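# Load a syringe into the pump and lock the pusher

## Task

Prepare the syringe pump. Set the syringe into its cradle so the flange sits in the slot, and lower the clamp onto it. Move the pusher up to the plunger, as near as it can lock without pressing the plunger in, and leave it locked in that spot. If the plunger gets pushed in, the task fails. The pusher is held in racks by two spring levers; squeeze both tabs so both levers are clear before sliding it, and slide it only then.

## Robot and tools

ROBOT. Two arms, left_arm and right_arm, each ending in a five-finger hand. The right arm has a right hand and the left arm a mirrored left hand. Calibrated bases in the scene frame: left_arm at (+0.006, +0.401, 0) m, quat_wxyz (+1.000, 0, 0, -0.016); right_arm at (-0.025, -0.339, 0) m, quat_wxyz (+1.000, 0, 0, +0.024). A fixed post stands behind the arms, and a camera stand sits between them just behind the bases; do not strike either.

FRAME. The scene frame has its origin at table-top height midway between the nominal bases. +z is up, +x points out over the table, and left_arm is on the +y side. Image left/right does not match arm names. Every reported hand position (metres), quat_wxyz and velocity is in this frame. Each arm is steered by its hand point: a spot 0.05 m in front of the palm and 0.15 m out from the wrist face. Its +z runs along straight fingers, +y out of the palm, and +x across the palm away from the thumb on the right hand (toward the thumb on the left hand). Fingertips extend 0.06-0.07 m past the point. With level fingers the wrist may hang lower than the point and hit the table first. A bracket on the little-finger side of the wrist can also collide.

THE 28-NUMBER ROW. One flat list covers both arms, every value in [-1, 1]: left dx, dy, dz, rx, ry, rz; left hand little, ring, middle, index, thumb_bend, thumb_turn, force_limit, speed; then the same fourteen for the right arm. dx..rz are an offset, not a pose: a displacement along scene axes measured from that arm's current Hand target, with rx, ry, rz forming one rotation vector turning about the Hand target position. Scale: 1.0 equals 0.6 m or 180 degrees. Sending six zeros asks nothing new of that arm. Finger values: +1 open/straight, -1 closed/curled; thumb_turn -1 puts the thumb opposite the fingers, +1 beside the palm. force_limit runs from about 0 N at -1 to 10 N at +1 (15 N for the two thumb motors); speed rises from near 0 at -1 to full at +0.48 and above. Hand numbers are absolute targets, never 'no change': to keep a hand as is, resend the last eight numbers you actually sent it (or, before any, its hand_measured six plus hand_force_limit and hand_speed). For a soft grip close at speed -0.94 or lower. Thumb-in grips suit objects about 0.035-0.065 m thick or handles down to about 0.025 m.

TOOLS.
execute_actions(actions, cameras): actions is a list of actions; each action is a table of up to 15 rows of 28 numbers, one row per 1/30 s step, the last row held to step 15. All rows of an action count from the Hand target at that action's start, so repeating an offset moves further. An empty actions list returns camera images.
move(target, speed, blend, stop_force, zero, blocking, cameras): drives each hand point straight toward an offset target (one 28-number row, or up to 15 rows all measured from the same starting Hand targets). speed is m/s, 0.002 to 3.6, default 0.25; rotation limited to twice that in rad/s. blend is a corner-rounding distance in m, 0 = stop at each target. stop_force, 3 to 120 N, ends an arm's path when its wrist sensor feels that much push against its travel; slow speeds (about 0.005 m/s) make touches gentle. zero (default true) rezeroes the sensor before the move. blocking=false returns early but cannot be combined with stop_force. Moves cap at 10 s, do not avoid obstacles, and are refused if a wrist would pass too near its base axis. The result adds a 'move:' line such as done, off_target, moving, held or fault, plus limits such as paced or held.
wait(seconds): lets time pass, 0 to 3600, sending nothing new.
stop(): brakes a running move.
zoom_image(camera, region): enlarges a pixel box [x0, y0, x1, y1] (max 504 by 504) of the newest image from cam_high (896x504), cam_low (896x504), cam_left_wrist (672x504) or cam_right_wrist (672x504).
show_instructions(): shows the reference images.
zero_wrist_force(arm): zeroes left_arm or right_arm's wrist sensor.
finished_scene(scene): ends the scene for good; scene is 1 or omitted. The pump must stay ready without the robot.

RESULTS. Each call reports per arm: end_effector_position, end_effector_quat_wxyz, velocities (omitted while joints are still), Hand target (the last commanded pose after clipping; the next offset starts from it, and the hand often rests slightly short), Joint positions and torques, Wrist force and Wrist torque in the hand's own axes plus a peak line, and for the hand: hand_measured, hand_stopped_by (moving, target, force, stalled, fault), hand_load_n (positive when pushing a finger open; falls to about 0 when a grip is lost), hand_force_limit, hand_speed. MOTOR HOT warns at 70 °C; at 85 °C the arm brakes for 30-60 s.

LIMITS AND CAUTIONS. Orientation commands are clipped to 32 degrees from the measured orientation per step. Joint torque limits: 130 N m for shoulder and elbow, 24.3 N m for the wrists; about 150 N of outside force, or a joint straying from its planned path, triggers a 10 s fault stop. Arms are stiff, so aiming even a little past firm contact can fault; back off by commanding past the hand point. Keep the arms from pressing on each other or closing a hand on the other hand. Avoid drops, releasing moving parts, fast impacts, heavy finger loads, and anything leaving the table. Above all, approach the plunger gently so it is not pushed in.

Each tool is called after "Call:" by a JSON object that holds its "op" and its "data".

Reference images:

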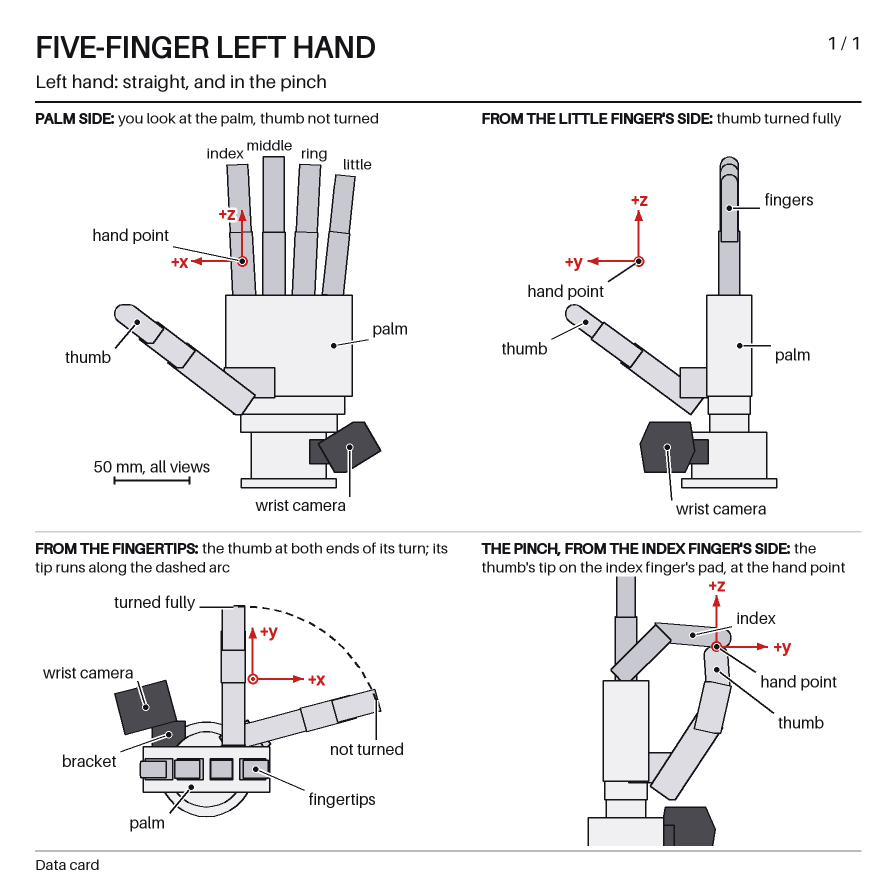

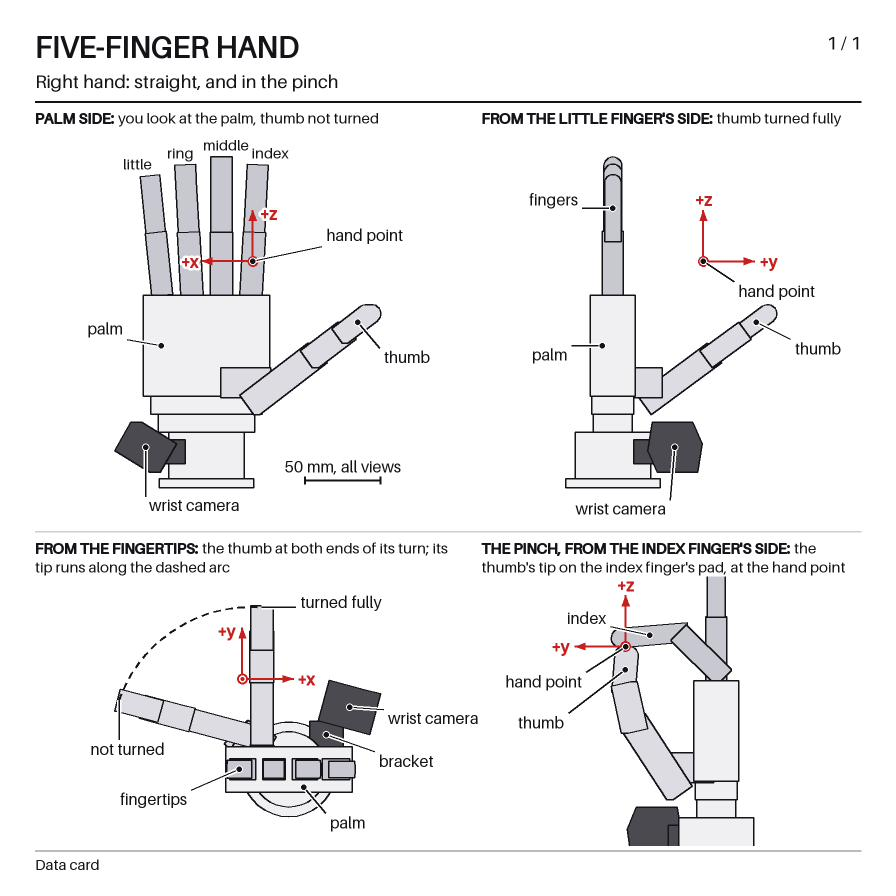

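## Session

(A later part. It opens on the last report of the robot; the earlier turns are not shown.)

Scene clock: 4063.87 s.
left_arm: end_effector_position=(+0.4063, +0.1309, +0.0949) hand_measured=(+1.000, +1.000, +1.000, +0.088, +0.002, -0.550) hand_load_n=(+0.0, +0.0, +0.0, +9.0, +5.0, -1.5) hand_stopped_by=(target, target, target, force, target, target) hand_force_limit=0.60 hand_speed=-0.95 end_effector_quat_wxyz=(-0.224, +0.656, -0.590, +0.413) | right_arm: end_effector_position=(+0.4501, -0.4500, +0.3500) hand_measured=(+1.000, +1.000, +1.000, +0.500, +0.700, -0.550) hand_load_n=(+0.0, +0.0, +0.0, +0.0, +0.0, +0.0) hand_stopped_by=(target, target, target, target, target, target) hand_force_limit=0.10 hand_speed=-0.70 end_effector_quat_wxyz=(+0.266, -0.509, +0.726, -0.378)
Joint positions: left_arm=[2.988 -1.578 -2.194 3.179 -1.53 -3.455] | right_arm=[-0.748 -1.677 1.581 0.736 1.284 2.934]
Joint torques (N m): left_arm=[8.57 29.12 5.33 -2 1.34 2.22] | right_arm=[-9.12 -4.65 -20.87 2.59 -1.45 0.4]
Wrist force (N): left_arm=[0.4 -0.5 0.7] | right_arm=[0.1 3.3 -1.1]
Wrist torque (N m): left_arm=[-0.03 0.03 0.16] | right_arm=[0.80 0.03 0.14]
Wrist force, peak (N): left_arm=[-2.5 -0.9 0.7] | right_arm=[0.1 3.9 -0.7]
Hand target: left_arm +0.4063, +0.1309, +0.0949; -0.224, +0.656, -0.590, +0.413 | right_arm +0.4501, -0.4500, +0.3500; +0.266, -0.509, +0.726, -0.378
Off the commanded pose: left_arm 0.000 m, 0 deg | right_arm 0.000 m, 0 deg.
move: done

Call:
{"op": "move", "data": {"target": [0,-0.0002,-0.0025,0,0,0,1,1,1,-0.2,0,-0.55,0.6,-0.95,0,0,0,0,0,0,1,1,1,0.5,0.7,-0.55,0.1,-0.7], "speed": 0.01, "stop_force": 3}}

Call:
{"op": "wait", "data": {"seconds": 0.5, "cameras": ["cam_low", "cam_left_wrist"]}}

Call:
{"op": "zoom_image", "data": {"camera": "cam_left_wrist", "region": [160, 40, 440, 320]}}

Scene clock: 4078.37 s.
left_arm: end_effector_position=(+0.4063, +0.1308, +0.0934) hand_measured=(+1.000, +1.000, +1.000, +0.088, +0.002, -0.550) hand_load_n=(+0.0, +0.0, +0.0, +8.5, +5.5, +0.0) hand_stopped_by=(target, target, target, force, target, target) hand_force_limit=0.60 hand_speed=-0.95 end_effector_quat_wxyz=(-0.224, +0.656, -0.590, +0.413) | right_arm: end_effector_position=(+0.4501, -0.4500, +0.3500) hand_measured=(+1.000, +1.000, +1.000, +0.500, +0.700, -0.550) hand_load_n=(-0.5, +0.0, +0.0, +0.0, +0.0, +0.0) hand_stopped_by=(target, target, target, target, target, target) hand_force_limit=0.10 hand_speed=-0.70 end_effector_quat_wxyz=(+0.266, -0.509, +0.726, -0.378)
Joint positions: left_arm=[2.987 -1.581 -2.196 3.184 -1.53 -3.456] | right_arm=[-0.748 -1.677 1.581 0.736 1.284 2.934]
Joint torques (N m): left_arm=[-7.23 7.7 5.79 1.98 -1.51 -2.18] | right_arm=[-9.02 -4.13 -22.05 2.48 -1.41 0.35]
Wrist force (N): left_arm=[1.0 -0.2 0.3] | right_arm=[0.0 3.5 -0.8]
Wrist torque (N m): left_arm=[0.03 0.02 0.16] | right_arm=[0.80 0.03 0.14]
Wrist force, peak (N): left_arm=[1.0 -0.5 1.1] | right_arm=[0.3 3.8 -0.7]
Hand target: left_arm +0.4063, +0.1308, +0.0934; -0.224, +0.656, -0.590, +0.413 | right_arm +0.4501, -0.4500, +0.3500; +0.266, -0.509, +0.726, -0.378
Off the commanded pose: left_arm 0.000 m, 0 deg | right_arm 0.000 m, 0 deg.
move: done

Scene clock: 4078.87 s.
left_arm: end_effector_position=(+0.4063, +0.1308, +0.0934) hand_measured=(+1.000, +1.000, +1.000, +0.088, +0.002, -0.550) hand_load_n=(+0.0, +0.0, +0.0, +8.5, +5.0, -0.5) hand_stopped_by=(target, target, target, force, target, target) hand_force_limit=0.60 hand_speed=-0.95 end_effector_quat_wxyz=(-0.224, +0.656, -0.590, +0.413) | right_arm: end_effector_position=(+0.4501, -0.4500, +0.3500) hand_measured=(+1.000, +1.000, +1.000, +0.500, +0.700, -0.550) hand_load_n=(-0.5, +0.0, +0.0, -0.5, +0.0, -0.5) hand_stopped_by=(target, target, target, target, target, target) hand_force_limit=0.10 hand_speed=-0.70 end_effector_quat_wxyz=(+0.266, -0.509, +0.726, -0.378)
Joint positions: left_arm=[2.987 -1.581 -2.196 3.184 -1.53 -3.456] | right_arm=[-0.748 -1.677 1.581 0.736 1.284 2.934]
Joint torques (N m): left_arm=[-7.42 6.53 6.08 2.04 -1.45 -2.14] | right_arm=[-9.73 -4.31 -22.28 2.58 -1.5 0.4]
Wrist force (N): left_arm=[1.6 -0.6 -0.3] | right_arm=[0.2 3.4 -0.8]
Wrist torque (N m): left_arm=[0.02 -0.08 0.20] | right_arm=[0.79 0.00 0.15]
Wrist force, peak (N): left_arm=[1.6 -0.6 -0.3] | right_arm=[-0.1 3.6 -0.3]
Hand target: left_arm +0.4063, +0.1308, +0.0934; -0.224, +0.656, -0.590, +0.413 | right_arm +0.4501, -0.4500, +0.3500; +0.266, -0.509, +0.726, -0.378
Off the commanded pose: left_arm 0.000 m, 0 deg | right_arm 0.000 m, 0 deg.
wait: 0.50 s; at rest by 0.17 s

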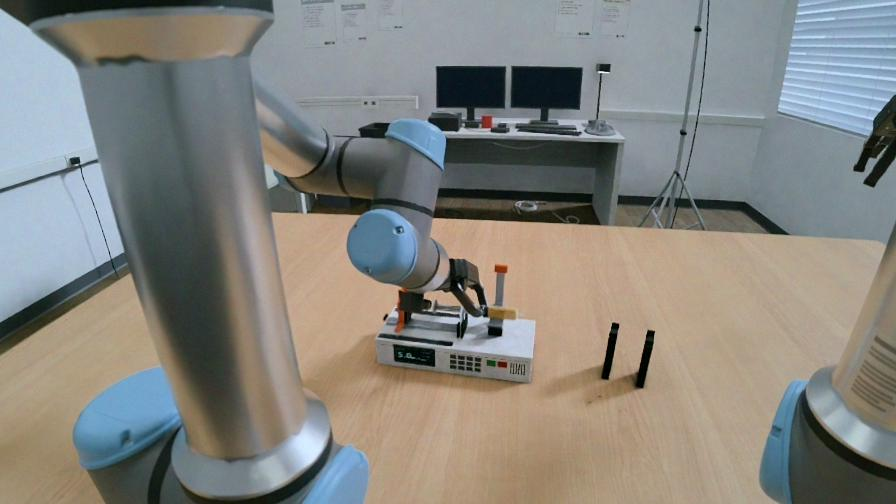

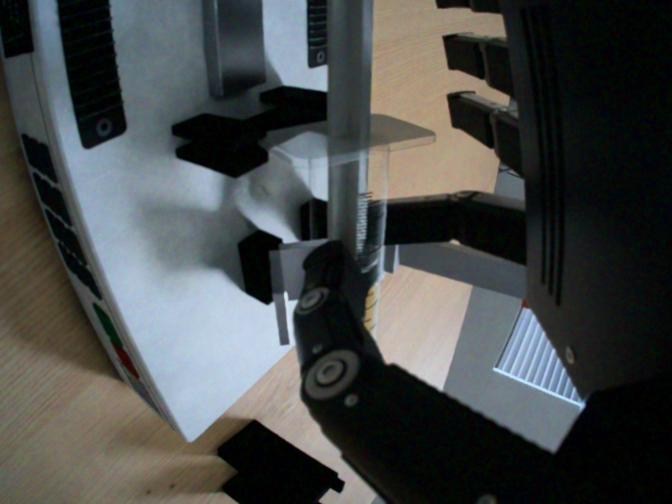

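Scaled by 1.800 from the camera's image (finer frame: 960x720).

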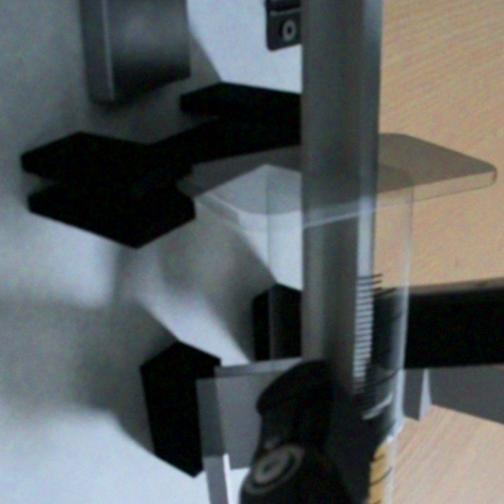

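Call:
{"op": "zoom_image", "data": {"camera": "cam_low", "region": [385, 260, 485, 345]}}

Call:
{"op": "execute_actions", "data": {"actions": [], "cameras": ["cam_high"]}}

Call:
{"op": "zoom_image", "data": {"camera": "cam_high", "region": [440, 150, 580, 270]}}

Scaled by 5.040 from the camera's image (finer frame: 1280x720).

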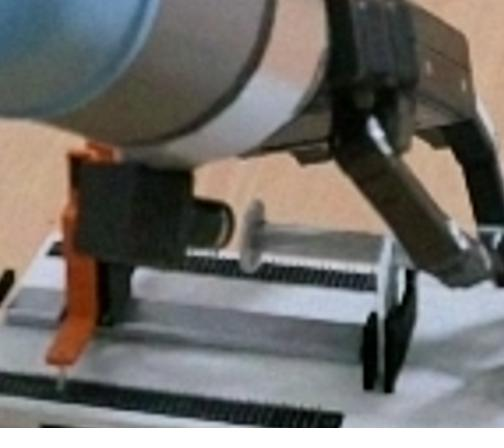

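Scene clock: 4103.00 s.
left_arm: end_effector_position=(+0.4063, +0.1308, +0.0934) hand_measured=(+1.000, +1.000, +1.000, +0.088, +0.002, -0.550) hand_load_n=(+0.0, +0.0, +0.0, +8.5, +5.0, -0.5) hand_stopped_by=(target, target, target, force, target, target) hand_force_limit=0.60 hand_speed=-0.95 end_effector_quat_wxyz=(-0.224, +0.656, -0.590, +0.413) | right_arm: end_effector_position=(+0.4501, -0.4500, +0.3500) hand_measured=(+1.000, +1.000, +1.000, +0.500, +0.700, -0.550) hand_load_n=(+0.0, +0.0, +0.0, +0.0, +0.0, +0.0) hand_stopped_by=(target, target, target, target, target, target) hand_force_limit=0.10 hand_speed=-0.70 end_effector_quat_wxyz=(+0.266, -0.509, +0.726, -0.378)
Joint positions: left_arm=[2.987 -1.581 -2.196 3.184 -1.53 -3.456] | right_arm=[-0.748 -1.677 1.581 0.736 1.284 2.934]
Joint velocities: within noise
Joint torques (N m): left_arm=[-7.83 6.81 5.74 1.95 -1.52 -2.24] | right_arm=[-9.73 -4.41 -21.48 2.64 -1.42 0.35]
Motor temperatures (°C): left_arm=[27 27 25 36 36 28] | right_arm=[26 28 27 32 36 33]
Wrist force (N): left_arm=[0.7 -0.5 -0.2] | right_arm=[0.3 3.2 -0.7]
Wrist torque (N m): left_arm=[0.03 0.04 0.15] | right_arm=[0.76 -0.02 0.15]
Wrist force, peak (N): left_arm=[1.4 -0.9 -0.1] | right_arm=[-0.2 3.8 -0.9]
Hand target: left_arm +0.4063, +0.1308, +0.0934; -0.224, +0.656, -0.590, +0.413 | right_arm +0.4501, -0.4500, +0.3500; +0.266, -0.509, +0.726, -0.378
Off the commanded pose: left_arm 0.000 m, 0 deg | right_arm 0.000 m, 0 deg.
Images, in order (width x height): cam_high 896x504.

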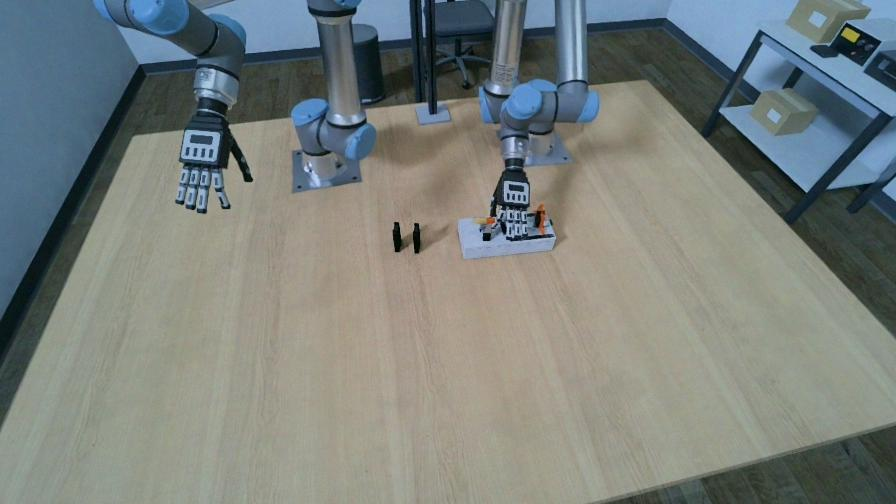

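Scaled by 3.600 from the camera's image (finer frame: 1280x720).

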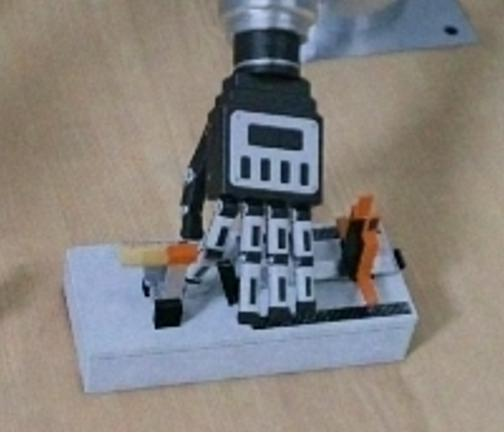

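Call:
{"op": "move", "data": {"target": [-0.0015,-0.0003,0,0,0,0,1,1,1,-0.2,0,-0.55,0.6,-0.95,0,0,0,0,0,0,1,1,1,0.5,0.7,-0.55,0.1,-0.7], "speed": 0.01}}

Call:
{"op": "wait", "data": {"seconds": 1}}

Scene clock: 4129.30 s.
left_arm: end_effector_position=(+0.4054, +0.1306, +0.0933) hand_measured=(+1.000, +1.000, +1.000, +0.088, +0.002, -0.550) hand_load_n=(+0.0, +0.0, +0.0, +9.0, +4.5, -1.5) hand_stopped_by=(target, target, target, force, target, target) hand_force_limit=0.60 hand_speed=-0.95 end_effector_quat_wxyz=(-0.224, +0.656, -0.590, +0.413) | right_arm: end_effector_position=(+0.4501, -0.4500, +0.3500) hand_measured=(+1.000, +1.000, +1.000, +0.500, +0.700, -0.550) hand_load_n=(+0.0, +0.0, +0.0, +0.0, +0.0, +0.0) hand_stopped_by=(target, target, target, target, target, target) hand_force_limit=0.10 hand_speed=-0.70 end_effector_quat_wxyz=(+0.266, -0.509, +0.726, -0.378)
Joint positions: left_arm=[2.986 -1.579 -2.198 3.184 -1.531 -3.456] | right_arm=[-0.748 -1.677 1.581 0.736 1.284 2.934]
Joint torques (N m): left_arm=[-9.19 28.08 5.77 1.89 -0.58 -2.3] | right_arm=[-9.66 -4.15 -21.69 2.55 -1.47 0.46]
Wrist force (N): left_arm=[-2.9 -1.4 1.3] | right_arm=[-0.3 3.3 -0.8]
Wrist torque (N m): left_arm=[-0.09 0.21 0.15] | right_arm=[0.78 0.08 0.11]
Wrist force, peak (N): left_arm=[-3.0 -2.0 1.2] | right_arm=[0.2 3.9 -0.8]
Hand target: left_arm +0.4054, +0.1306, +0.0934; -0.224, +0.656, -0.590, +0.413 | right_arm +0.4501, -0.4500, +0.3500; +0.266, -0.509, +0.726, -0.378
Off the commanded pose: left_arm 0.000 m, 0 deg | right_arm 0.000 m, 0 deg.
move: done

Scene clock: 4130.30 s.
left_arm: end_effector_position=(+0.4054, +0.1306, +0.0934) hand_measured=(+1.000, +1.000, +1.000, +0.088, +0.002, -0.550) hand_load_n=(+0.5, +0.0, +0.0, +9.0, +4.5, -1.5) hand_stopped_by=(target, target, target, force, target, target) hand_force_limit=0.60 hand_speed=-0.95 end_effector_quat_wxyz=(-0.224, +0.656, -0.590, +0.413) | right_arm: end_effector_position=(+0.4501, -0.4500, +0.3500) hand_measured=(+1.000, +1.000, +1.000, +0.500, +0.700, -0.550) hand_load_n=(+0.0, +0.0, +0.0, +0.0, +0.0, +0.0) hand_stopped_by=(target, target, target, target, target, target) hand_force_limit=0.10 hand_speed=-0.70 end_effector_quat_wxyz=(+0.266, -0.509, +0.726, -0.378)
Joint positions: left_arm=[2.986 -1.579 -2.198 3.184 -1.531 -3.456] | right_arm=[-0.748 -1.677 1.581 0.736 1.284 2.934]
Joint torques (N m): left_arm=[-9.26 28.39 5.54 1.93 -0.68 -2.38] | right_arm=[-8.85 -3.93 -22.58 2.64 -1.37 0.41]
Wrist force (N): left_arm=[-2.8 -1.6 1.3] | right_arm=[0.0 3.4 -0.8]
Wrist torque (N m): left_arm=[-0.10 0.18 0.16] | right_arm=[0.80 0.03 0.14]
Wrist force, peak (N): left_arm=[-3.2 -1.6 1.7] | right_arm=[0.0 3.6 -0.9]
Hand target: left_arm +0.4054, +0.1306, +0.0934; -0.224, +0.656, -0.590, +0.413 | right_arm +0.4501, -0.4500, +0.3500; +0.266, -0.509, +0.726, -0.378
Off the commanded pose: left_arm 0.000 m, 0 deg | right_arm 0.000 m, 0 deg.
wait: 1.00 s; at rest by 0.17 s

Call:
{"op": "execute_actions", "data": {"actions": [], "cameras": ["cam_low"]}}

Call:
{"op": "zoom_image", "data": {"camera": "cam_low", "region": [375, 290, 545, 390]}}

Scene clock: 4153.17 s.
left_arm: end_effector_position=(+0.4054, +0.1306, +0.0934) hand_measured=(+1.000, +1.000, +1.000, +0.088, +0.002, -0.550) hand_load_n=(+0.0, +0.0, +0.0, +9.0, +4.5, -1.5) hand_stopped_by=(target, target, target, force, target, target) hand_force_limit=0.60 hand_speed=-0.95 end_effector_quat_wxyz=(-0.224, +0.656, -0.590, +0.413) | right_arm: end_effector_position=(+0.4501, -0.4500, +0.3500) hand_measured=(+1.000, +1.000, +1.000, +0.500, +0.700, -0.550) hand_load_n=(+0.0, +0.0, +0.0, +0.0, +0.0, +0.0) hand_stopped_by=(target, target, target, target, target, target) hand_force_limit=0.10 hand_speed=-0.70 end_effector_quat_wxyz=(+0.266, -0.509, +0.726, -0.378)
Joint positions: left_arm=[2.986 -1.579 -2.198 3.184 -1.531 -3.456] | right_arm=[-0.748 -1.677 1.581 0.736 1.284 2.934]
Joint velocities: within noise
Joint torques (N m): left_arm=[-8.78 28.41 5.34 1.74 -0.36 -2.41] | right_arm=[-9.49 -4.67 -21.35 2.59 -1.32 0.43]
Motor temperatures (°C): left_arm=[27 27 25 36 36 28] | right_arm=[26 28 27 32 36 33]
Wrist force (N): left_arm=[-2.9 -1.7 1.3] | right_arm=[0.2 3.5 -0.9]
Wrist torque (N m): left_arm=[-0.12 0.19 0.16] | right_arm=[0.81 0.00 0.16]
Wrist force, peak (N): left_arm=[-3.2 -1.8 1.7] | right_arm=[-0.5 3.8 -0.7]
Hand target: left_arm +0.4054, +0.1306, +0.0934; -0.224, +0.656, -0.590, +0.413 | right_arm +0.4501, -0.4500, +0.3500; +0.266, -0.509, +0.726, -0.378
Off the commanded pose: left_arm 0.000 m, 0 deg | right_arm 0.000 m, 0 deg.
Images, in order (width x height): cam_low 896x504.

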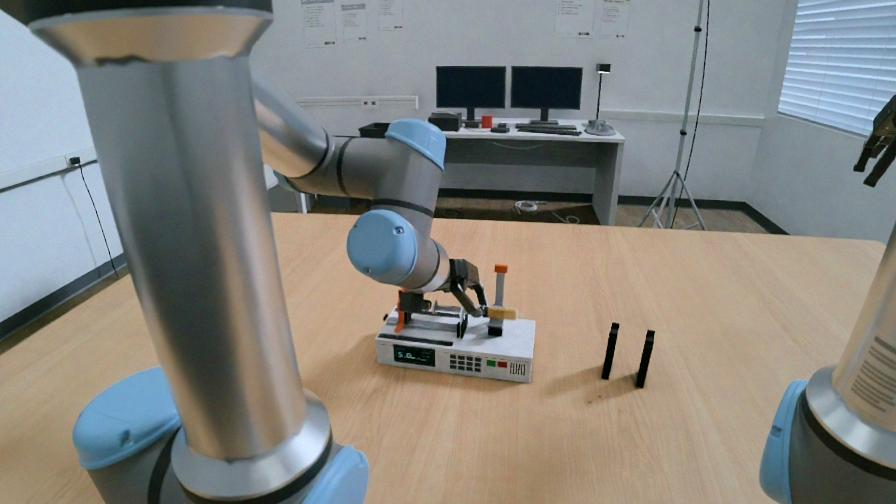

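Scaled by 2.965 from the camera's image (finer frame: 1280x720).

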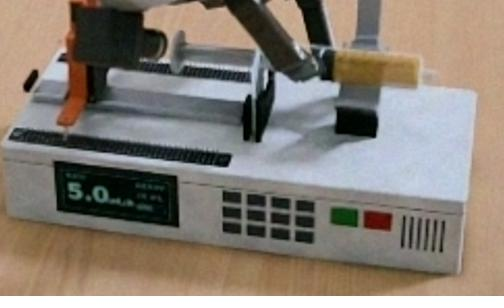

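Call:
{"op": "move", "data": {"target": [0.0009,0.0003,0,0,0,0,1,1,1,-0.2,0,-0.55,0.6,-0.95,0,0,0,0,0,0,1,1,1,0.5,0.7,-0.55,0.1,-0.7], "speed": 0.01}}

Call:
{"op": "wait", "data": {"seconds": 1}}

Scene clock: 4227.97 s.
left_arm: end_effector_position=(+0.4060, +0.1307, +0.0934) hand_measured=(+1.000, +1.000, +1.000, +0.088, +0.002, -0.550) hand_load_n=(+0.0, +0.0, +0.0, +8.5, +5.0, -1.0) hand_stopped_by=(target, target, target, force, target, target) hand_force_limit=0.60 hand_speed=-0.95 end_effector_quat_wxyz=(-0.224, +0.656, -0.590, +0.413) | right_arm: end_effector_position=(+0.4501, -0.4500, +0.3500) hand_measured=(+1.000, +1.000, +1.000, +0.500, +0.700, -0.550) hand_load_n=(+0.0, +0.0, +0.0, +0.0, -0.5, +0.0) hand_stopped_by=(target, target, target, target, target, target) hand_force_limit=0.10 hand_speed=-0.70 end_effector_quat_wxyz=(+0.266, -0.509, +0.726, -0.378)
Joint positions: left_arm=[2.987 -1.58 -2.197 3.184 -1.53 -3.456] | right_arm=[-0.748 -1.677 1.581 0.736 1.284 2.934]
Joint torques (N m): left_arm=[8.87 7.57 29.12 1.05 1.32 2.29] | right_arm=[-9.16 -4.75 -21.41 2.45 -1.43 0.56]
Wrist force (N): left_arm=[0.2 0.0 0.4] | right_arm=[-0.1 3.4 -0.6]
Wrist torque (N m): left_arm=[0.03 0.04 0.17] | right_arm=[0.77 0.03 0.14]
Wrist force, peak (N): left_arm=[-3.3 -2.0 1.3] | right_arm=[-0.4 3.9 -0.4]
Hand target: left_arm +0.4060, +0.1308, +0.0934; -0.224, +0.656, -0.590, +0.413 | right_arm +0.4501, -0.4500, +0.3500; +0.266, -0.509, +0.726, -0.378
Off the commanded pose: left_arm 0.000 m, 0 deg | right_arm 0.000 m, 0 deg.
move: done

Scene clock: 4228.97 s.
left_arm: end_effector_position=(+0.4060, +0.1308, +0.0934) hand_measured=(+1.000, +1.000, +1.000, +0.088, +0.002, -0.550) hand_load_n=(+0.0, +0.0, +0.0, +8.5, +5.0, -1.0) hand_stopped_by=(target, target, target, force, target, target) hand_force_limit=0.60 hand_speed=-0.95 end_effector_quat_wxyz=(-0.224, +0.656, -0.590, +0.413) | right_arm: end_effector_position=(+0.4501, -0.4500, +0.3500) hand_measured=(+1.000, +1.000, +1.000, +0.500, +0.700, -0.550) hand_load_n=(+0.0, +0.0, +0.0, +0.0, +0.0, +0.0) hand_stopped_by=(target, target, target, target, target, target) hand_force_limit=0.10 hand_speed=-0.70 end_effector_quat_wxyz=(+0.266, -0.509, +0.726, -0.378)
Joint positions: left_arm=[2.987 -1.58 -2.197 3.184 -1.53 -3.456] | right_arm=[-0.748 -1.677 1.581 0.736 1.284 2.934]
Joint torques (N m): left_arm=[8.86 7.35 28.24 -1.52 1.42 2.19] | right_arm=[-9.28 -4.2 -21.26 2.56 -1.26 0.52]
Wrist force (N): left_arm=[0.5 0.0 0.4] | right_arm=[-0.2 3.6 -0.5]
Wrist torque (N m): left_arm=[0.02 0.02 0.17] | right_arm=[0.81 0.06 0.14]
Wrist force, peak (N): left_arm=[0.6 0.0 0.5] | right_arm=[-0.3 4.0 -0.8]
Hand target: left_arm +0.4060, +0.1308, +0.0934; -0.224, +0.656, -0.590, +0.413 | right_arm +0.4501, -0.4500, +0.3500; +0.266, -0.509, +0.726, -0.378
Off the commanded pose: left_arm 0.000 m, 0 deg | right_arm 0.000 m, 0 deg.
wait: 1.00 s; at rest by 0.17 s

Call:
{"op": "move", "data": {"target": [0,-0.0001,-0.0017,0,0,0,1,1,1,-0.2,0,-0.55,0.6,-0.95,0,0,0,0,0,0,1,1,1,0.5,0.7,-0.55,0.1,-0.7], "speed": 0.01}}

Call:
{"op": "wait", "data": {"seconds": 1, "cameras": ["cam_left_wrist"]}}

Call:
{"op": "zoom_image", "data": {"camera": "cam_left_wrist", "region": [160, 40, 440, 320]}}

Scene clock: 4237.73 s.
left_arm: end_effector_position=(+0.4060, +0.1307, +0.0924) hand_measured=(+1.000, +1.000, +1.000, +0.088, +0.002, -0.550) hand_load_n=(+0.0, +0.0, +0.0, +8.5, +5.5, +0.0) hand_stopped_by=(target, target, target, force, target, target) hand_force_limit=0.60 hand_speed=-0.95 end_effector_quat_wxyz=(-0.224, +0.656, -0.590, +0.413) | right_arm: end_effector_position=(+0.4501, -0.4500, +0.3500) hand_measured=(+1.000, +1.000, +1.000, +0.500, +0.700, -0.550) hand_load_n=(+0.0, +0.0, +0.0, +0.0, +0.0, +0.0) hand_stopped_by=(target, target, target, target, target, target) hand_force_limit=0.10 hand_speed=-0.70 end_effector_quat_wxyz=(+0.266, -0.509, +0.726, -0.378)
Joint positions: left_arm=[2.987 -1.582 -2.198 3.187 -1.53 -3.456] | right_arm=[-0.748 -1.677 1.581 0.736 1.284 2.934]
Joint torques (N m): left_arm=[-8.7 7.43 5.76 1.99 -1.32 -1.72] | right_arm=[-8.74 -4.45 -21.83 2.51 -1.49 0.62]
Wrist force (N): left_arm=[1.0 -0.6 -0.3] | right_arm=[-0.2 3.8 -0.9]
Wrist torque (N m): left_arm=[0.01 0.02 0.18] | right_arm=[0.86 0.06 0.13]
Wrist force, peak (N): left_arm=[1.4 -1.0 -0.5] | right_arm=[0.2 3.9 -0.9]
Hand target: left_arm +0.4060, +0.1307, +0.0923; -0.224, +0.656, -0.590, +0.413 | right_arm +0.4501, -0.4500, +0.3500; +0.266, -0.509, +0.726, -0.378
Off the commanded pose: left_arm 0.000 m, 0 deg | right_arm 0.000 m, 0 deg.
move: done

Scene clock: 4238.73 s.
left_arm: end_effector_position=(+0.4060, +0.1307, +0.0923) hand_measured=(+1.000, +1.000, +1.000, +0.088, +0.002, -0.550) hand_load_n=(+0.0, +0.0, -0.5, +9.0, +5.5, +0.0) hand_stopped_by=(target, target, target, force, target, target) hand_force_limit=0.60 hand_speed=-0.95 end_effector_quat_wxyz=(-0.224, +0.656, -0.590, +0.413) | right_arm: end_effector_position=(+0.4501, -0.4500, +0.3500) hand_measured=(+1.000, +1.000, +1.000, +0.500, +0.700, -0.550) hand_load_n=(+0.0, +0.0, +0.0, +0.0, +0.0, +0.0) hand_stopped_by=(target, target, target, target, target, target) hand_force_limit=0.10 hand_speed=-0.70 end_effector_quat_wxyz=(+0.266, -0.509, +0.726, -0.378)
Joint positions: left_arm=[2.987 -1.582 -2.198 3.187 -1.53 -3.456] | right_arm=[-0.748 -1.677 1.581 0.736 1.284 2.934]
Joint torques (N m): left_arm=[-7.58 7.16 5.22 2.03 -1.41 -1.93] | right_arm=[-9.33 -4.33 -21.16 2.33 -1.37 0.69]
Wrist force (N): left_arm=[0.8 -0.6 -0.2] | right_arm=[-0.3 3.4 -0.8]
Wrist torque (N m): left_arm=[-0.01 0.01 0.19] | right_arm=[0.79 0.08 0.12]
Wrist force, peak (N): left_arm=[1.0 -1.0 -0.3] | right_arm=[0.1 3.6 -1.0]
Hand target: left_arm +0.4060, +0.1307, +0.0923; -0.224, +0.656, -0.590, +0.413 | right_arm +0.4501, -0.4500, +0.3500; +0.266, -0.509, +0.726, -0.378
Off the commanded pose: left_arm 0.000 m, 0 deg | right_arm 0.000 m, 0 deg.
wait: 1.00 s; at rest by 0.17 s

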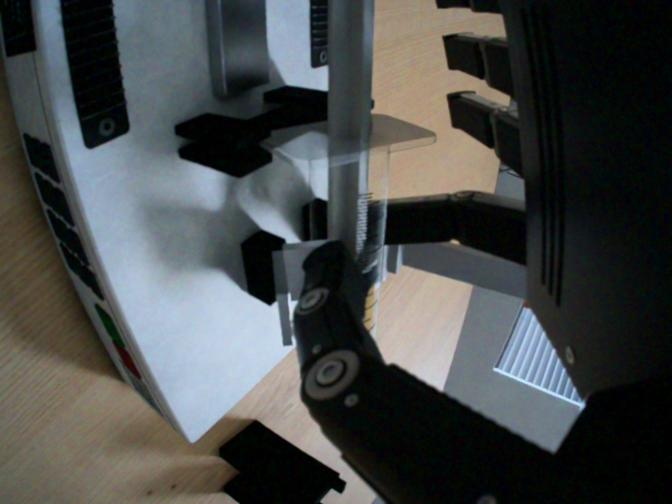

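Scaled by 1.800 from the camera's image (finer frame: 960x720).

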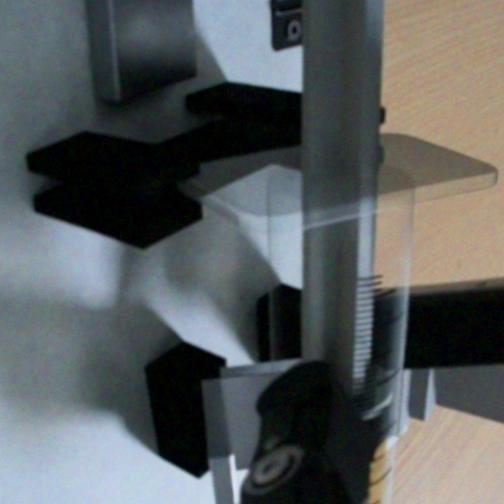

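Call:
{"op": "move", "data": {"target": [-0.0003,-0.0004,-0.0017,0,0,0,1,1,1,-0.2,0,-0.55,0.6,-0.95,0,0,0,0,0,0,1,1,1,0.5,0.7,-0.55,0.1,-0.7], "speed": 0.01}}

Call:
{"op": "wait", "data": {"seconds": 1}}

Scene clock: 4291.40 s.
left_arm: end_effector_position=(+0.4058, +0.1305, +0.0913) hand_measured=(+1.000, +1.000, +1.000, +0.088, +0.002, -0.550) hand_load_n=(+0.0, +0.0, +0.0, +8.5, +6.5, +0.0) hand_stopped_by=(target, target, target, force, target, target) hand_force_limit=0.60 hand_speed=-0.95 end_effector_quat_wxyz=(-0.224, +0.656, -0.590, +0.413) | right_arm: end_effector_position=(+0.4501, -0.4500, +0.3500) hand_measured=(+1.000, +1.000, +1.000, +0.500, +0.700, -0.550) hand_load_n=(-0.5, +0.0, +0.0, +0.0, +0.0, +0.0) hand_stopped_by=(target, target, target, target, target, target) hand_force_limit=0.10 hand_speed=-0.70 end_effector_quat_wxyz=(+0.266, -0.509, +0.726, -0.378)
Joint positions: left_arm=[2.986 -1.584 -2.2 3.19 -1.531 -3.456] | right_arm=[-0.748 -1.677 1.581 0.736 1.284 2.934]
Joint torques (N m): left_arm=[-7.07 6.64 5.34 2.22 -1.15 -2.19] | right_arm=[-9.57 -3.89 -21.68 2.59 -1.27 0.65]
Wrist force (N): left_arm=[-1.0 -1.1 -1.3] | right_arm=[0.0 3.6 -0.8]
Wrist torque (N m): left_arm=[0.00 0.10 0.18] | right_arm=[0.83 0.03 0.14]
Wrist force, peak (N): left_arm=[-0.6 -1.2 -1.7] | right_arm=[0.0 3.9 -0.7]
Hand target: left_arm +0.4058, +0.1305, +0.0913; -0.224, +0.656, -0.590, +0.413 | right_arm +0.4501, -0.4500, +0.3500; +0.266, -0.509, +0.726, -0.378
Off the commanded pose: left_arm 0.000 m, 0 deg | right_arm 0.000 m, 0 deg.
move: done

Scene clock: 4292.40 s.
left_arm: end_effector_position=(+0.4058, +0.1305, +0.0913) hand_measured=(+1.000, +1.000, +1.000, +0.088, +0.002, -0.550) hand_load_n=(+0.0, +0.0, +0.0, +8.5, +6.5, +0.0) hand_stopped_by=(target, target, target, force, target, target) hand_force_limit=0.60 hand_speed=-0.95 end_effector_quat_wxyz=(-0.224, +0.656, -0.590, +0.413) | right_arm: end_effector_position=(+0.4501, -0.4500, +0.3500) hand_measured=(+1.000, +1.000, +1.000, +0.500, +0.700, -0.550) hand_load_n=(+0.0, +0.0, -0.5, +0.0, +0.0, +0.0) hand_stopped_by=(target, target, target, target, target, target) hand_force_limit=0.10 hand_speed=-0.70 end_effector_quat_wxyz=(+0.266, -0.509, +0.726, -0.378)
Joint positions: left_arm=[2.986 -1.584 -2.2 3.19 -1.531 -3.456] | right_arm=[-0.748 -1.677 1.581 0.736 1.284 2.934]
Joint torques (N m): left_arm=[-8.17 6.8 5.49 2.25 -1.2 -2.18] | right_arm=[-9.16 -4.34 -21.25 2.55 -1.38 0.66]
Wrist force (N): left_arm=[-1.2 -1.3 -1.3] | right_arm=[-0.2 3.2 -0.5]
Wrist torque (N m): left_arm=[-0.01 0.12 0.18] | right_arm=[0.75 0.06 0.11]
Wrist force, peak (N): left_arm=[-1.2 -0.9 -1.8] | right_arm=[0.0 3.7 -0.8]
Hand target: left_arm +0.4058, +0.1305, +0.0913; -0.224, +0.656, -0.590, +0.413 | right_arm +0.4501, -0.4500, +0.3500; +0.266, -0.509, +0.726, -0.378
Off the commanded pose: left_arm 0.000 m, 0 deg | right_arm 0.000 m, 0 deg.
wait: 1.00 s; at rest by 0.17 s

Call:
{"op": "execute_actions", "data": {"actions": [], "cameras": ["cam_low","cam_left_wrist"]}}

Call:
{"op": "zoom_image", "data": {"camera": "cam_left_wrist", "region": [160, 40, 440, 320]}}

Call:
{"op": "zoom_image", "data": {"camera": "cam_low", "region": [425, 285, 525, 345]}}

Scene clock: 4301.33 s.
left_arm: end_effector_position=(+0.4058, +0.1305, +0.0913) hand_measured=(+1.000, +1.000, +1.000, +0.088, +0.002, -0.550) hand_load_n=(+0.0, +0.0, +0.0, +8.5, +6.0, +0.0) hand_stopped_by=(target, target, target, force, target, target) hand_force_limit=0.60 hand_speed=-0.95 end_effector_quat_wxyz=(-0.224, +0.656, -0.590, +0.413) | right_arm: end_effector_position=(+0.4501, -0.4500, +0.3500) hand_measured=(+1.000, +1.000, +1.000, +0.500, +0.700, -0.550) hand_load_n=(+0.0, +0.0, +0.0, +0.0, +0.0, +0.0) hand_stopped_by=(target, target, target, target, target, target) hand_force_limit=0.10 hand_speed=-0.70 end_effector_quat_wxyz=(+0.266, -0.509, +0.726, -0.378)
Joint positions: left_arm=[2.986 -1.584 -2.2 3.19 -1.531 -3.456] | right_arm=[-0.748 -1.677 1.581 0.736 1.284 2.934]
Joint velocities: within noise
Joint torques (N m): left_arm=[-7.68 6.62 5.73 2.17 -1.02 -2.24] | right_arm=[-8.86 -4.25 -21.24 2.53 -1.32 0.61]
Motor temperatures (°C): left_arm=[27 27 25 36 36 28] | right_arm=[26 28 27 32 35 33]
Wrist force (N): left_arm=[-0.9 -1.0 -1.7] | right_arm=[-0.1 3.6 -0.8]
Wrist torque (N m): left_arm=[0.07 0.06 0.18] | right_arm=[0.81 0.06 0.14]
Wrist force, peak (N): left_arm=[-1.1 -1.6 -1.7] | right_arm=[0.1 3.9 -0.4]
Hand target: left_arm +0.4058, +0.1305, +0.0913; -0.224, +0.656, -0.590, +0.413 | right_arm +0.4501, -0.4500, +0.3500; +0.266, -0.509, +0.726, -0.378
Off the commanded pose: left_arm 0.000 m, 0 deg | right_arm 0.000 m, 0 deg.
Images, in order (width x height): cam_low 896x504, cam_left_wrist 672x504.

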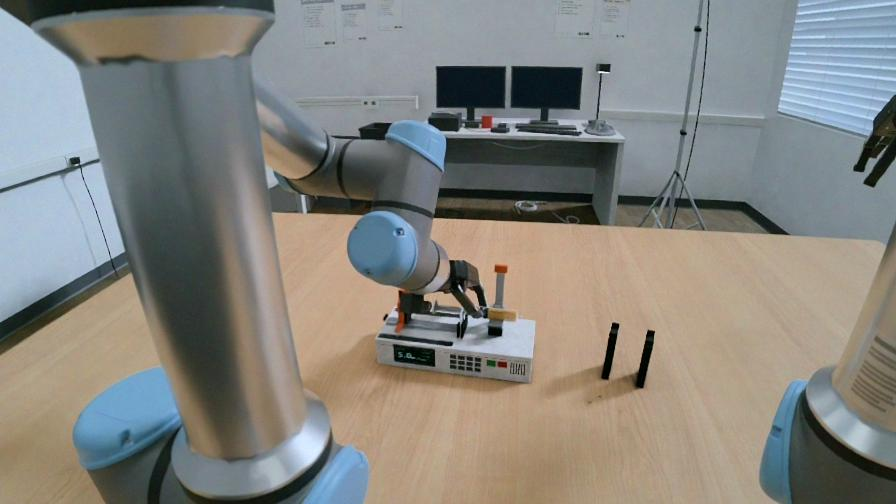

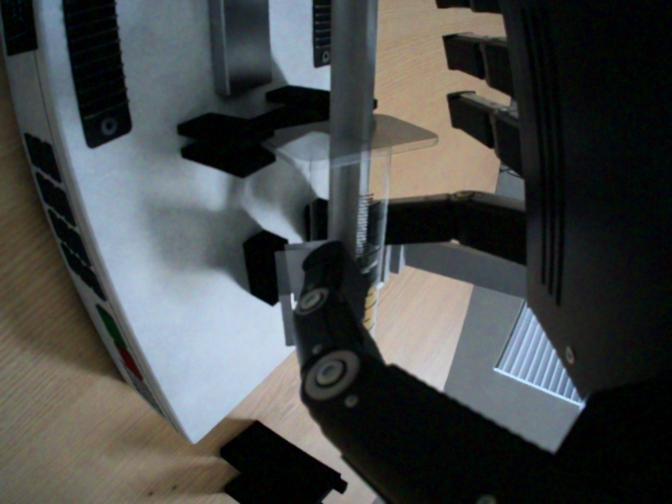

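Scaled by 1.800 from the camera's image (finer frame: 960x720).

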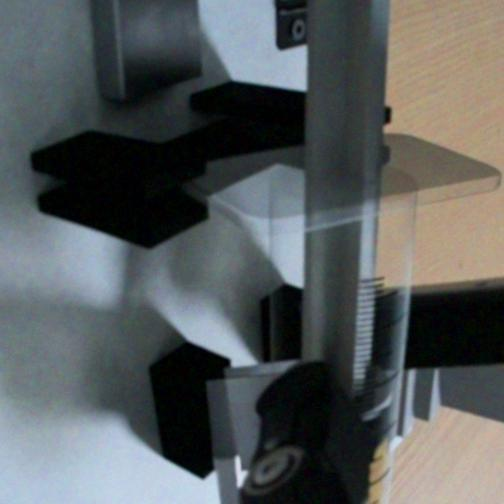

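Scaled by 5.040 from the camera's image (finer frame: 1280x720).

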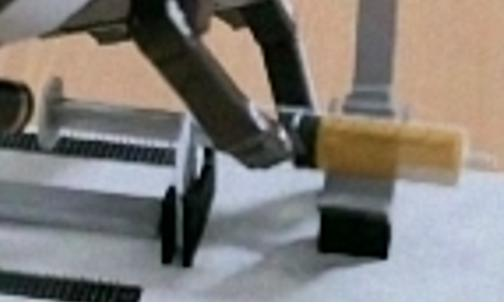

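Call:
{"op": "zoom_image", "data": {"camera": "cam_left_wrist", "region": [165, 70, 385, 250]}}

Call:
{"op": "zoom_image", "data": {"camera": "cam_left_wrist", "region": [240, 100, 340, 180]}}

Scaled by 2.291 from the camera's image (finer frame: 960x720).

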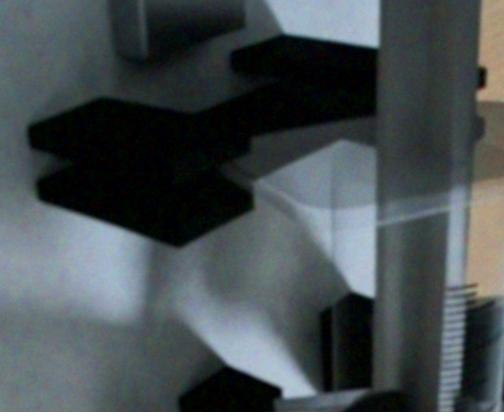

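Scaled by 5.040 from the camera's image (finer frame: 960x720).

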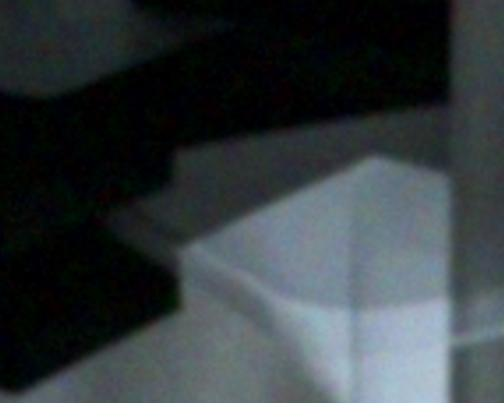

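Call:
{"op": "move", "data": {"target": [[0.0002,0.0004,0.0035,0,0,0,1,1,1,-0.2,0,-0.55,0.6,-0.95,0,0,0,0,0,0,1,1,1,0.5,0.7,-0.55,0.1,-0.7],[-0.0011,0.0006,0.0035,0,0,-0.0094,1,1,1,-0.2,0,-0.55,0.6,-0.95,0,0,0,0,0,0,1,1,1,0.5,0.7,-0.55,0.1,-0.7]], "speed": 0.01}}

Call:
{"op": "wait", "data": {"seconds": 1}}

Scene clock: 4394.97 s.
left_arm: end_effector_position=(+0.4051, +0.1308, +0.0934) hand_measured=(+1.000, +1.000, +1.000, +0.088, +0.002, -0.550) hand_load_n=(+0.0, +0.0, +0.0, +10.0, +4.5, -1.0) hand_stopped_by=(target, target, target, force, target, target) hand_force_limit=0.60 hand_speed=-0.95 end_effector_quat_wxyz=(-0.218, +0.648, -0.600, +0.416) | right_arm: end_effector_position=(+0.4501, -0.4500, +0.3500) hand_measured=(+1.000, +1.000, +1.000, +0.500, +0.700, -0.550) hand_load_n=(+0.0, +0.0, +0.0, +0.0, +0.0, +0.0) hand_stopped_by=(target, target, target, target, target, target) hand_force_limit=0.10 hand_speed=-0.70 end_effector_quat_wxyz=(+0.266, -0.509, +0.726, -0.378)
Joint positions: left_arm=[3.007 -1.577 -2.201 3.182 -1.49 -3.428] | right_arm=[-0.748 -1.677 1.581 0.736 1.284 2.934]
Joint torques (N m): left_arm=[5.47 28.33 3.65 -2.98 3.43 1.9] | right_arm=[-9.67 -4.82 -22.09 2.49 -1.31 0.87]
Wrist force (N): left_arm=[-7.5 -6.0 3.6] | right_arm=[0.0 3.4 -0.7]
Wrist torque (N m): left_arm=[-0.31 0.13 0.06] | right_arm=[0.78 0.03 0.13]
Wrist force, peak (N): left_arm=[-7.9 -6.2 3.5] | right_arm=[-0.1 3.9 -0.9]
Hand target: left_arm +0.4051, +0.1308, +0.0934; -0.218, +0.648, -0.600, +0.416 | right_arm +0.4501, -0.4500, +0.3500; +0.266, -0.509, +0.726, -0.378
Off the commanded pose: left_arm 0.000 m, 0 deg | right_arm 0.000 m, 0 deg.
move: done

Scene clock: 4395.97 s.
left_arm: end_effector_position=(+0.4051, +0.1308, +0.0934) hand_measured=(+1.000, +1.000, +1.000, +0.088, +0.002, -0.550) hand_load_n=(+0.0, +0.0, +0.0, +10.0, +4.5, -1.0) hand_stopped_by=(target, target, target, force, target, target) hand_force_limit=0.60 hand_speed=-0.95 end_effector_quat_wxyz=(-0.218, +0.648, -0.600, +0.416) | right_arm: end_effector_position=(+0.4501, -0.4500, +0.3500) hand_measured=(+1.000, +1.000, +1.000, +0.500, +0.700, -0.550) hand_load_n=(+0.5, +0.0, +0.0, +0.0, +0.0, +0.0) hand_stopped_by=(target, target, target, target, target, target) hand_force_limit=0.10 hand_speed=-0.70 end_effector_quat_wxyz=(+0.266, -0.509, +0.726, -0.378)
Joint positions: left_arm=[3.007 -1.577 -2.201 3.182 -1.49 -3.428] | right_arm=[-0.748 -1.677 1.581 0.736 1.284 2.934]
Joint torques (N m): left_arm=[5.02 28.47 3.63 -2.96 3.61 2.02] | right_arm=[-8.99 -4.23 -20.73 2.44 -1.2 0.8]
Wrist force (N): left_arm=[-7.6 -6.7 3.2] | right_arm=[-0.2 3.5 -0.7]
Wrist torque (N m): left_arm=[-0.37 0.14 0.07] | right_arm=[0.79 0.06 0.13]
Wrist force, peak (N): left_arm=[-7.8 -6.5 3.7] | right_arm=[-0.3 3.8 -0.6]
Hand target: left_arm +0.4051, +0.1308, +0.0934; -0.218, +0.648, -0.600, +0.416 | right_arm +0.4501, -0.4500, +0.3500; +0.266, -0.509, +0.726, -0.378
Off the commanded pose: left_arm 0.000 m, 0 deg | right_arm 0.000 m, 0 deg.
wait: 1.00 s; at rest by 0.17 s

Call:
{"op": "move", "data": {"target": [0.0013,-0.0002,0,0,0,0.0094,1,1,1,-0.2,0,-0.55,0.6,-0.95,0,0,0,0,0,0,1,1,1,0.5,0.7,-0.55,0.1,-0.7], "speed": 0.01}}

Call:
{"op": "wait", "data": {"seconds": 1, "cameras": ["cam_left_wrist","cam_low"]}}

Call:
{"op": "zoom_image", "data": {"camera": "cam_left_wrist", "region": [160, 40, 440, 320]}}

Scene clock: 4424.67 s.
left_arm: end_effector_position=(+0.4059, +0.1307, +0.0934) hand_measured=(+1.000, +1.000, +1.000, +0.088, +0.002, -0.550) hand_load_n=(+0.0, +0.0, +0.0, +9.0, +5.0, -1.5) hand_stopped_by=(target, target, target, force, target, target) hand_force_limit=0.60 hand_speed=-0.95 end_effector_quat_wxyz=(-0.224, +0.656, -0.590, +0.413) | right_arm: end_effector_position=(+0.4501, -0.4500, +0.3500) hand_measured=(+1.000, +1.000, +1.000, +0.500, +0.700, -0.550) hand_load_n=(+0.0, +0.0, +0.0, +0.0, +0.0, +0.0) hand_stopped_by=(target, target, target, target, target, target) hand_force_limit=0.10 hand_speed=-0.70 end_effector_quat_wxyz=(+0.266, -0.509, +0.726, -0.378)
Joint positions: left_arm=[2.987 -1.58 -2.197 3.184 -1.53 -3.456] | right_arm=[-0.748 -1.677 1.581 0.736 1.284 2.934]
Joint torques (N m): left_arm=[-8.37 7.76 28.22 2.08 -1.36 -2.21] | right_arm=[-8.82 -4.6 -21.41 2.39 -1.37 0.99]
Wrist force (N): left_arm=[0.6 0.0 0.9] | right_arm=[-0.1 3.4 -0.6]
Wrist torque (N m): left_arm=[0.03 -0.05 0.24] | right_arm=[0.78 0.04 0.14]
Wrist force, peak (N): left_arm=[-8.0 -6.7 3.4] | right_arm=[-0.3 3.9 -0.7]
Hand target: left_arm +0.4059, +0.1307, +0.0934; -0.224, +0.656, -0.590, +0.413 | right_arm +0.4501, -0.4500, +0.3500; +0.266, -0.509, +0.726, -0.378
Off the commanded pose: left_arm 0.000 m, 0 deg | right_arm 0.000 m, 0 deg.
move: done

Scene clock: 4425.67 s.
left_arm: end_effector_position=(+0.4059, +0.1307, +0.0934) hand_measured=(+1.000, +1.000, +1.000, +0.088, +0.002, -0.550) hand_load_n=(+0.0, +0.0, +0.0, +8.5, +4.5, -1.5) hand_stopped_by=(target, target, target, force, target, target) hand_force_limit=0.60 hand_speed=-0.95 end_effector_quat_wxyz=(-0.224, +0.656, -0.590, +0.413) | right_arm: end_effector_position=(+0.4501, -0.4500, +0.3500) hand_measured=(+1.000, +1.000, +1.000, +0.500, +0.700, -0.550) hand_load_n=(+0.0, +0.0, +0.0, +0.0, +0.0, +0.0) hand_stopped_by=(target, target, target, target, target, target) hand_force_limit=0.10 hand_speed=-0.70 end_effector_quat_wxyz=(+0.266, -0.509, +0.726, -0.378)
Joint positions: left_arm=[2.987 -1.58 -2.197 3.184 -1.531 -3.456] | right_arm=[-0.748 -1.677 1.581 0.736 1.284 2.934]
Joint torques (N m): left_arm=[-8.2 7.93 28.8 1.95 -1.33 -2.39] | right_arm=[-8.97 -4.55 -20.66 2.31 -1.32 0.96]
Wrist force (N): left_arm=[0.8 -0.2 0.6] | right_arm=[0.2 3.5 -0.5]
Wrist torque (N m): left_arm=[0.02 -0.08 0.25] | right_arm=[0.79 0.00 0.16]
Wrist force, peak (N): left_arm=[0.9 -0.2 0.8] | right_arm=[-0.3 3.9 -0.6]
Hand target: left_arm +0.4059, +0.1307, +0.0934; -0.224, +0.656, -0.590, +0.413 | right_arm +0.4501, -0.4500, +0.3500; +0.266, -0.509, +0.726, -0.378
Off the commanded pose: left_arm 0.000 m, 0 deg | right_arm 0.000 m, 0 deg.
wait: 1.00 s; at rest by 0.17 s
Images, in order (width x height): cam_low 896x504, cam_left_wrist 672x504.

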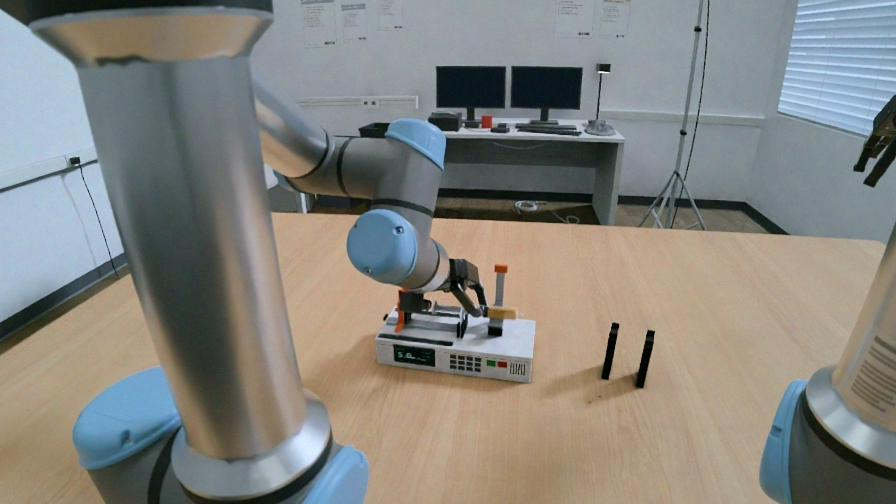

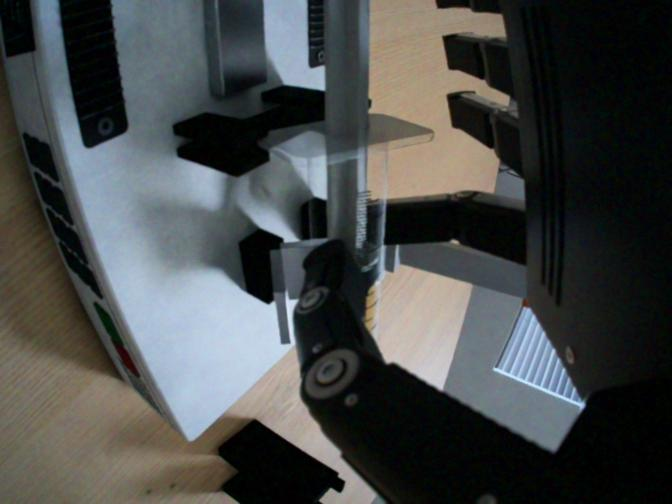

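Scaled by 1.800 from the camera's image (finer frame: 960x720).

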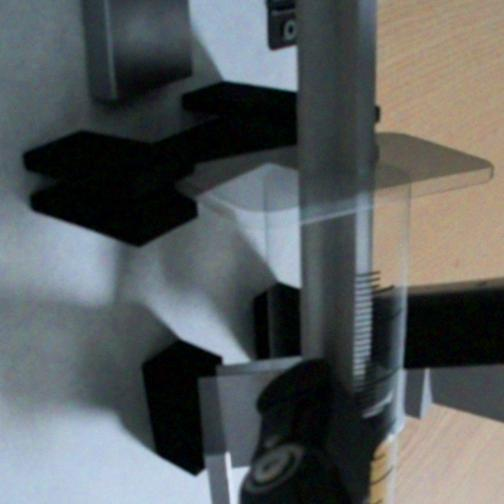

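Call:
{"op": "zoom_image", "data": {"camera": "cam_low", "region": [450, 250, 530, 340]}}

Call:
{"op": "zoom_image", "data": {"camera": "cam_left_wrist", "region": [330, 160, 550, 320]}}

Scaled by 5.600 from the camera's image (finer frame: 1280x720).

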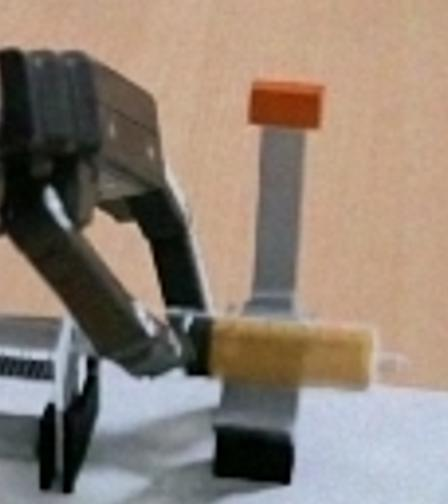

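Scaled by 2.291 from the camera's image (finer frame: 960x720).

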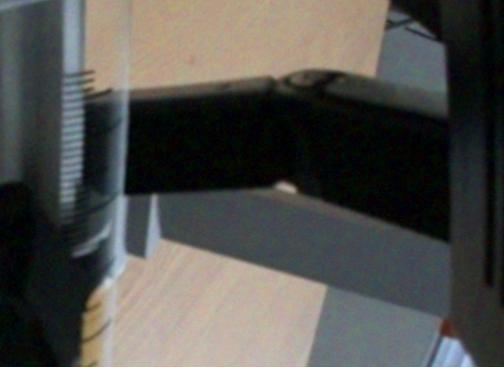

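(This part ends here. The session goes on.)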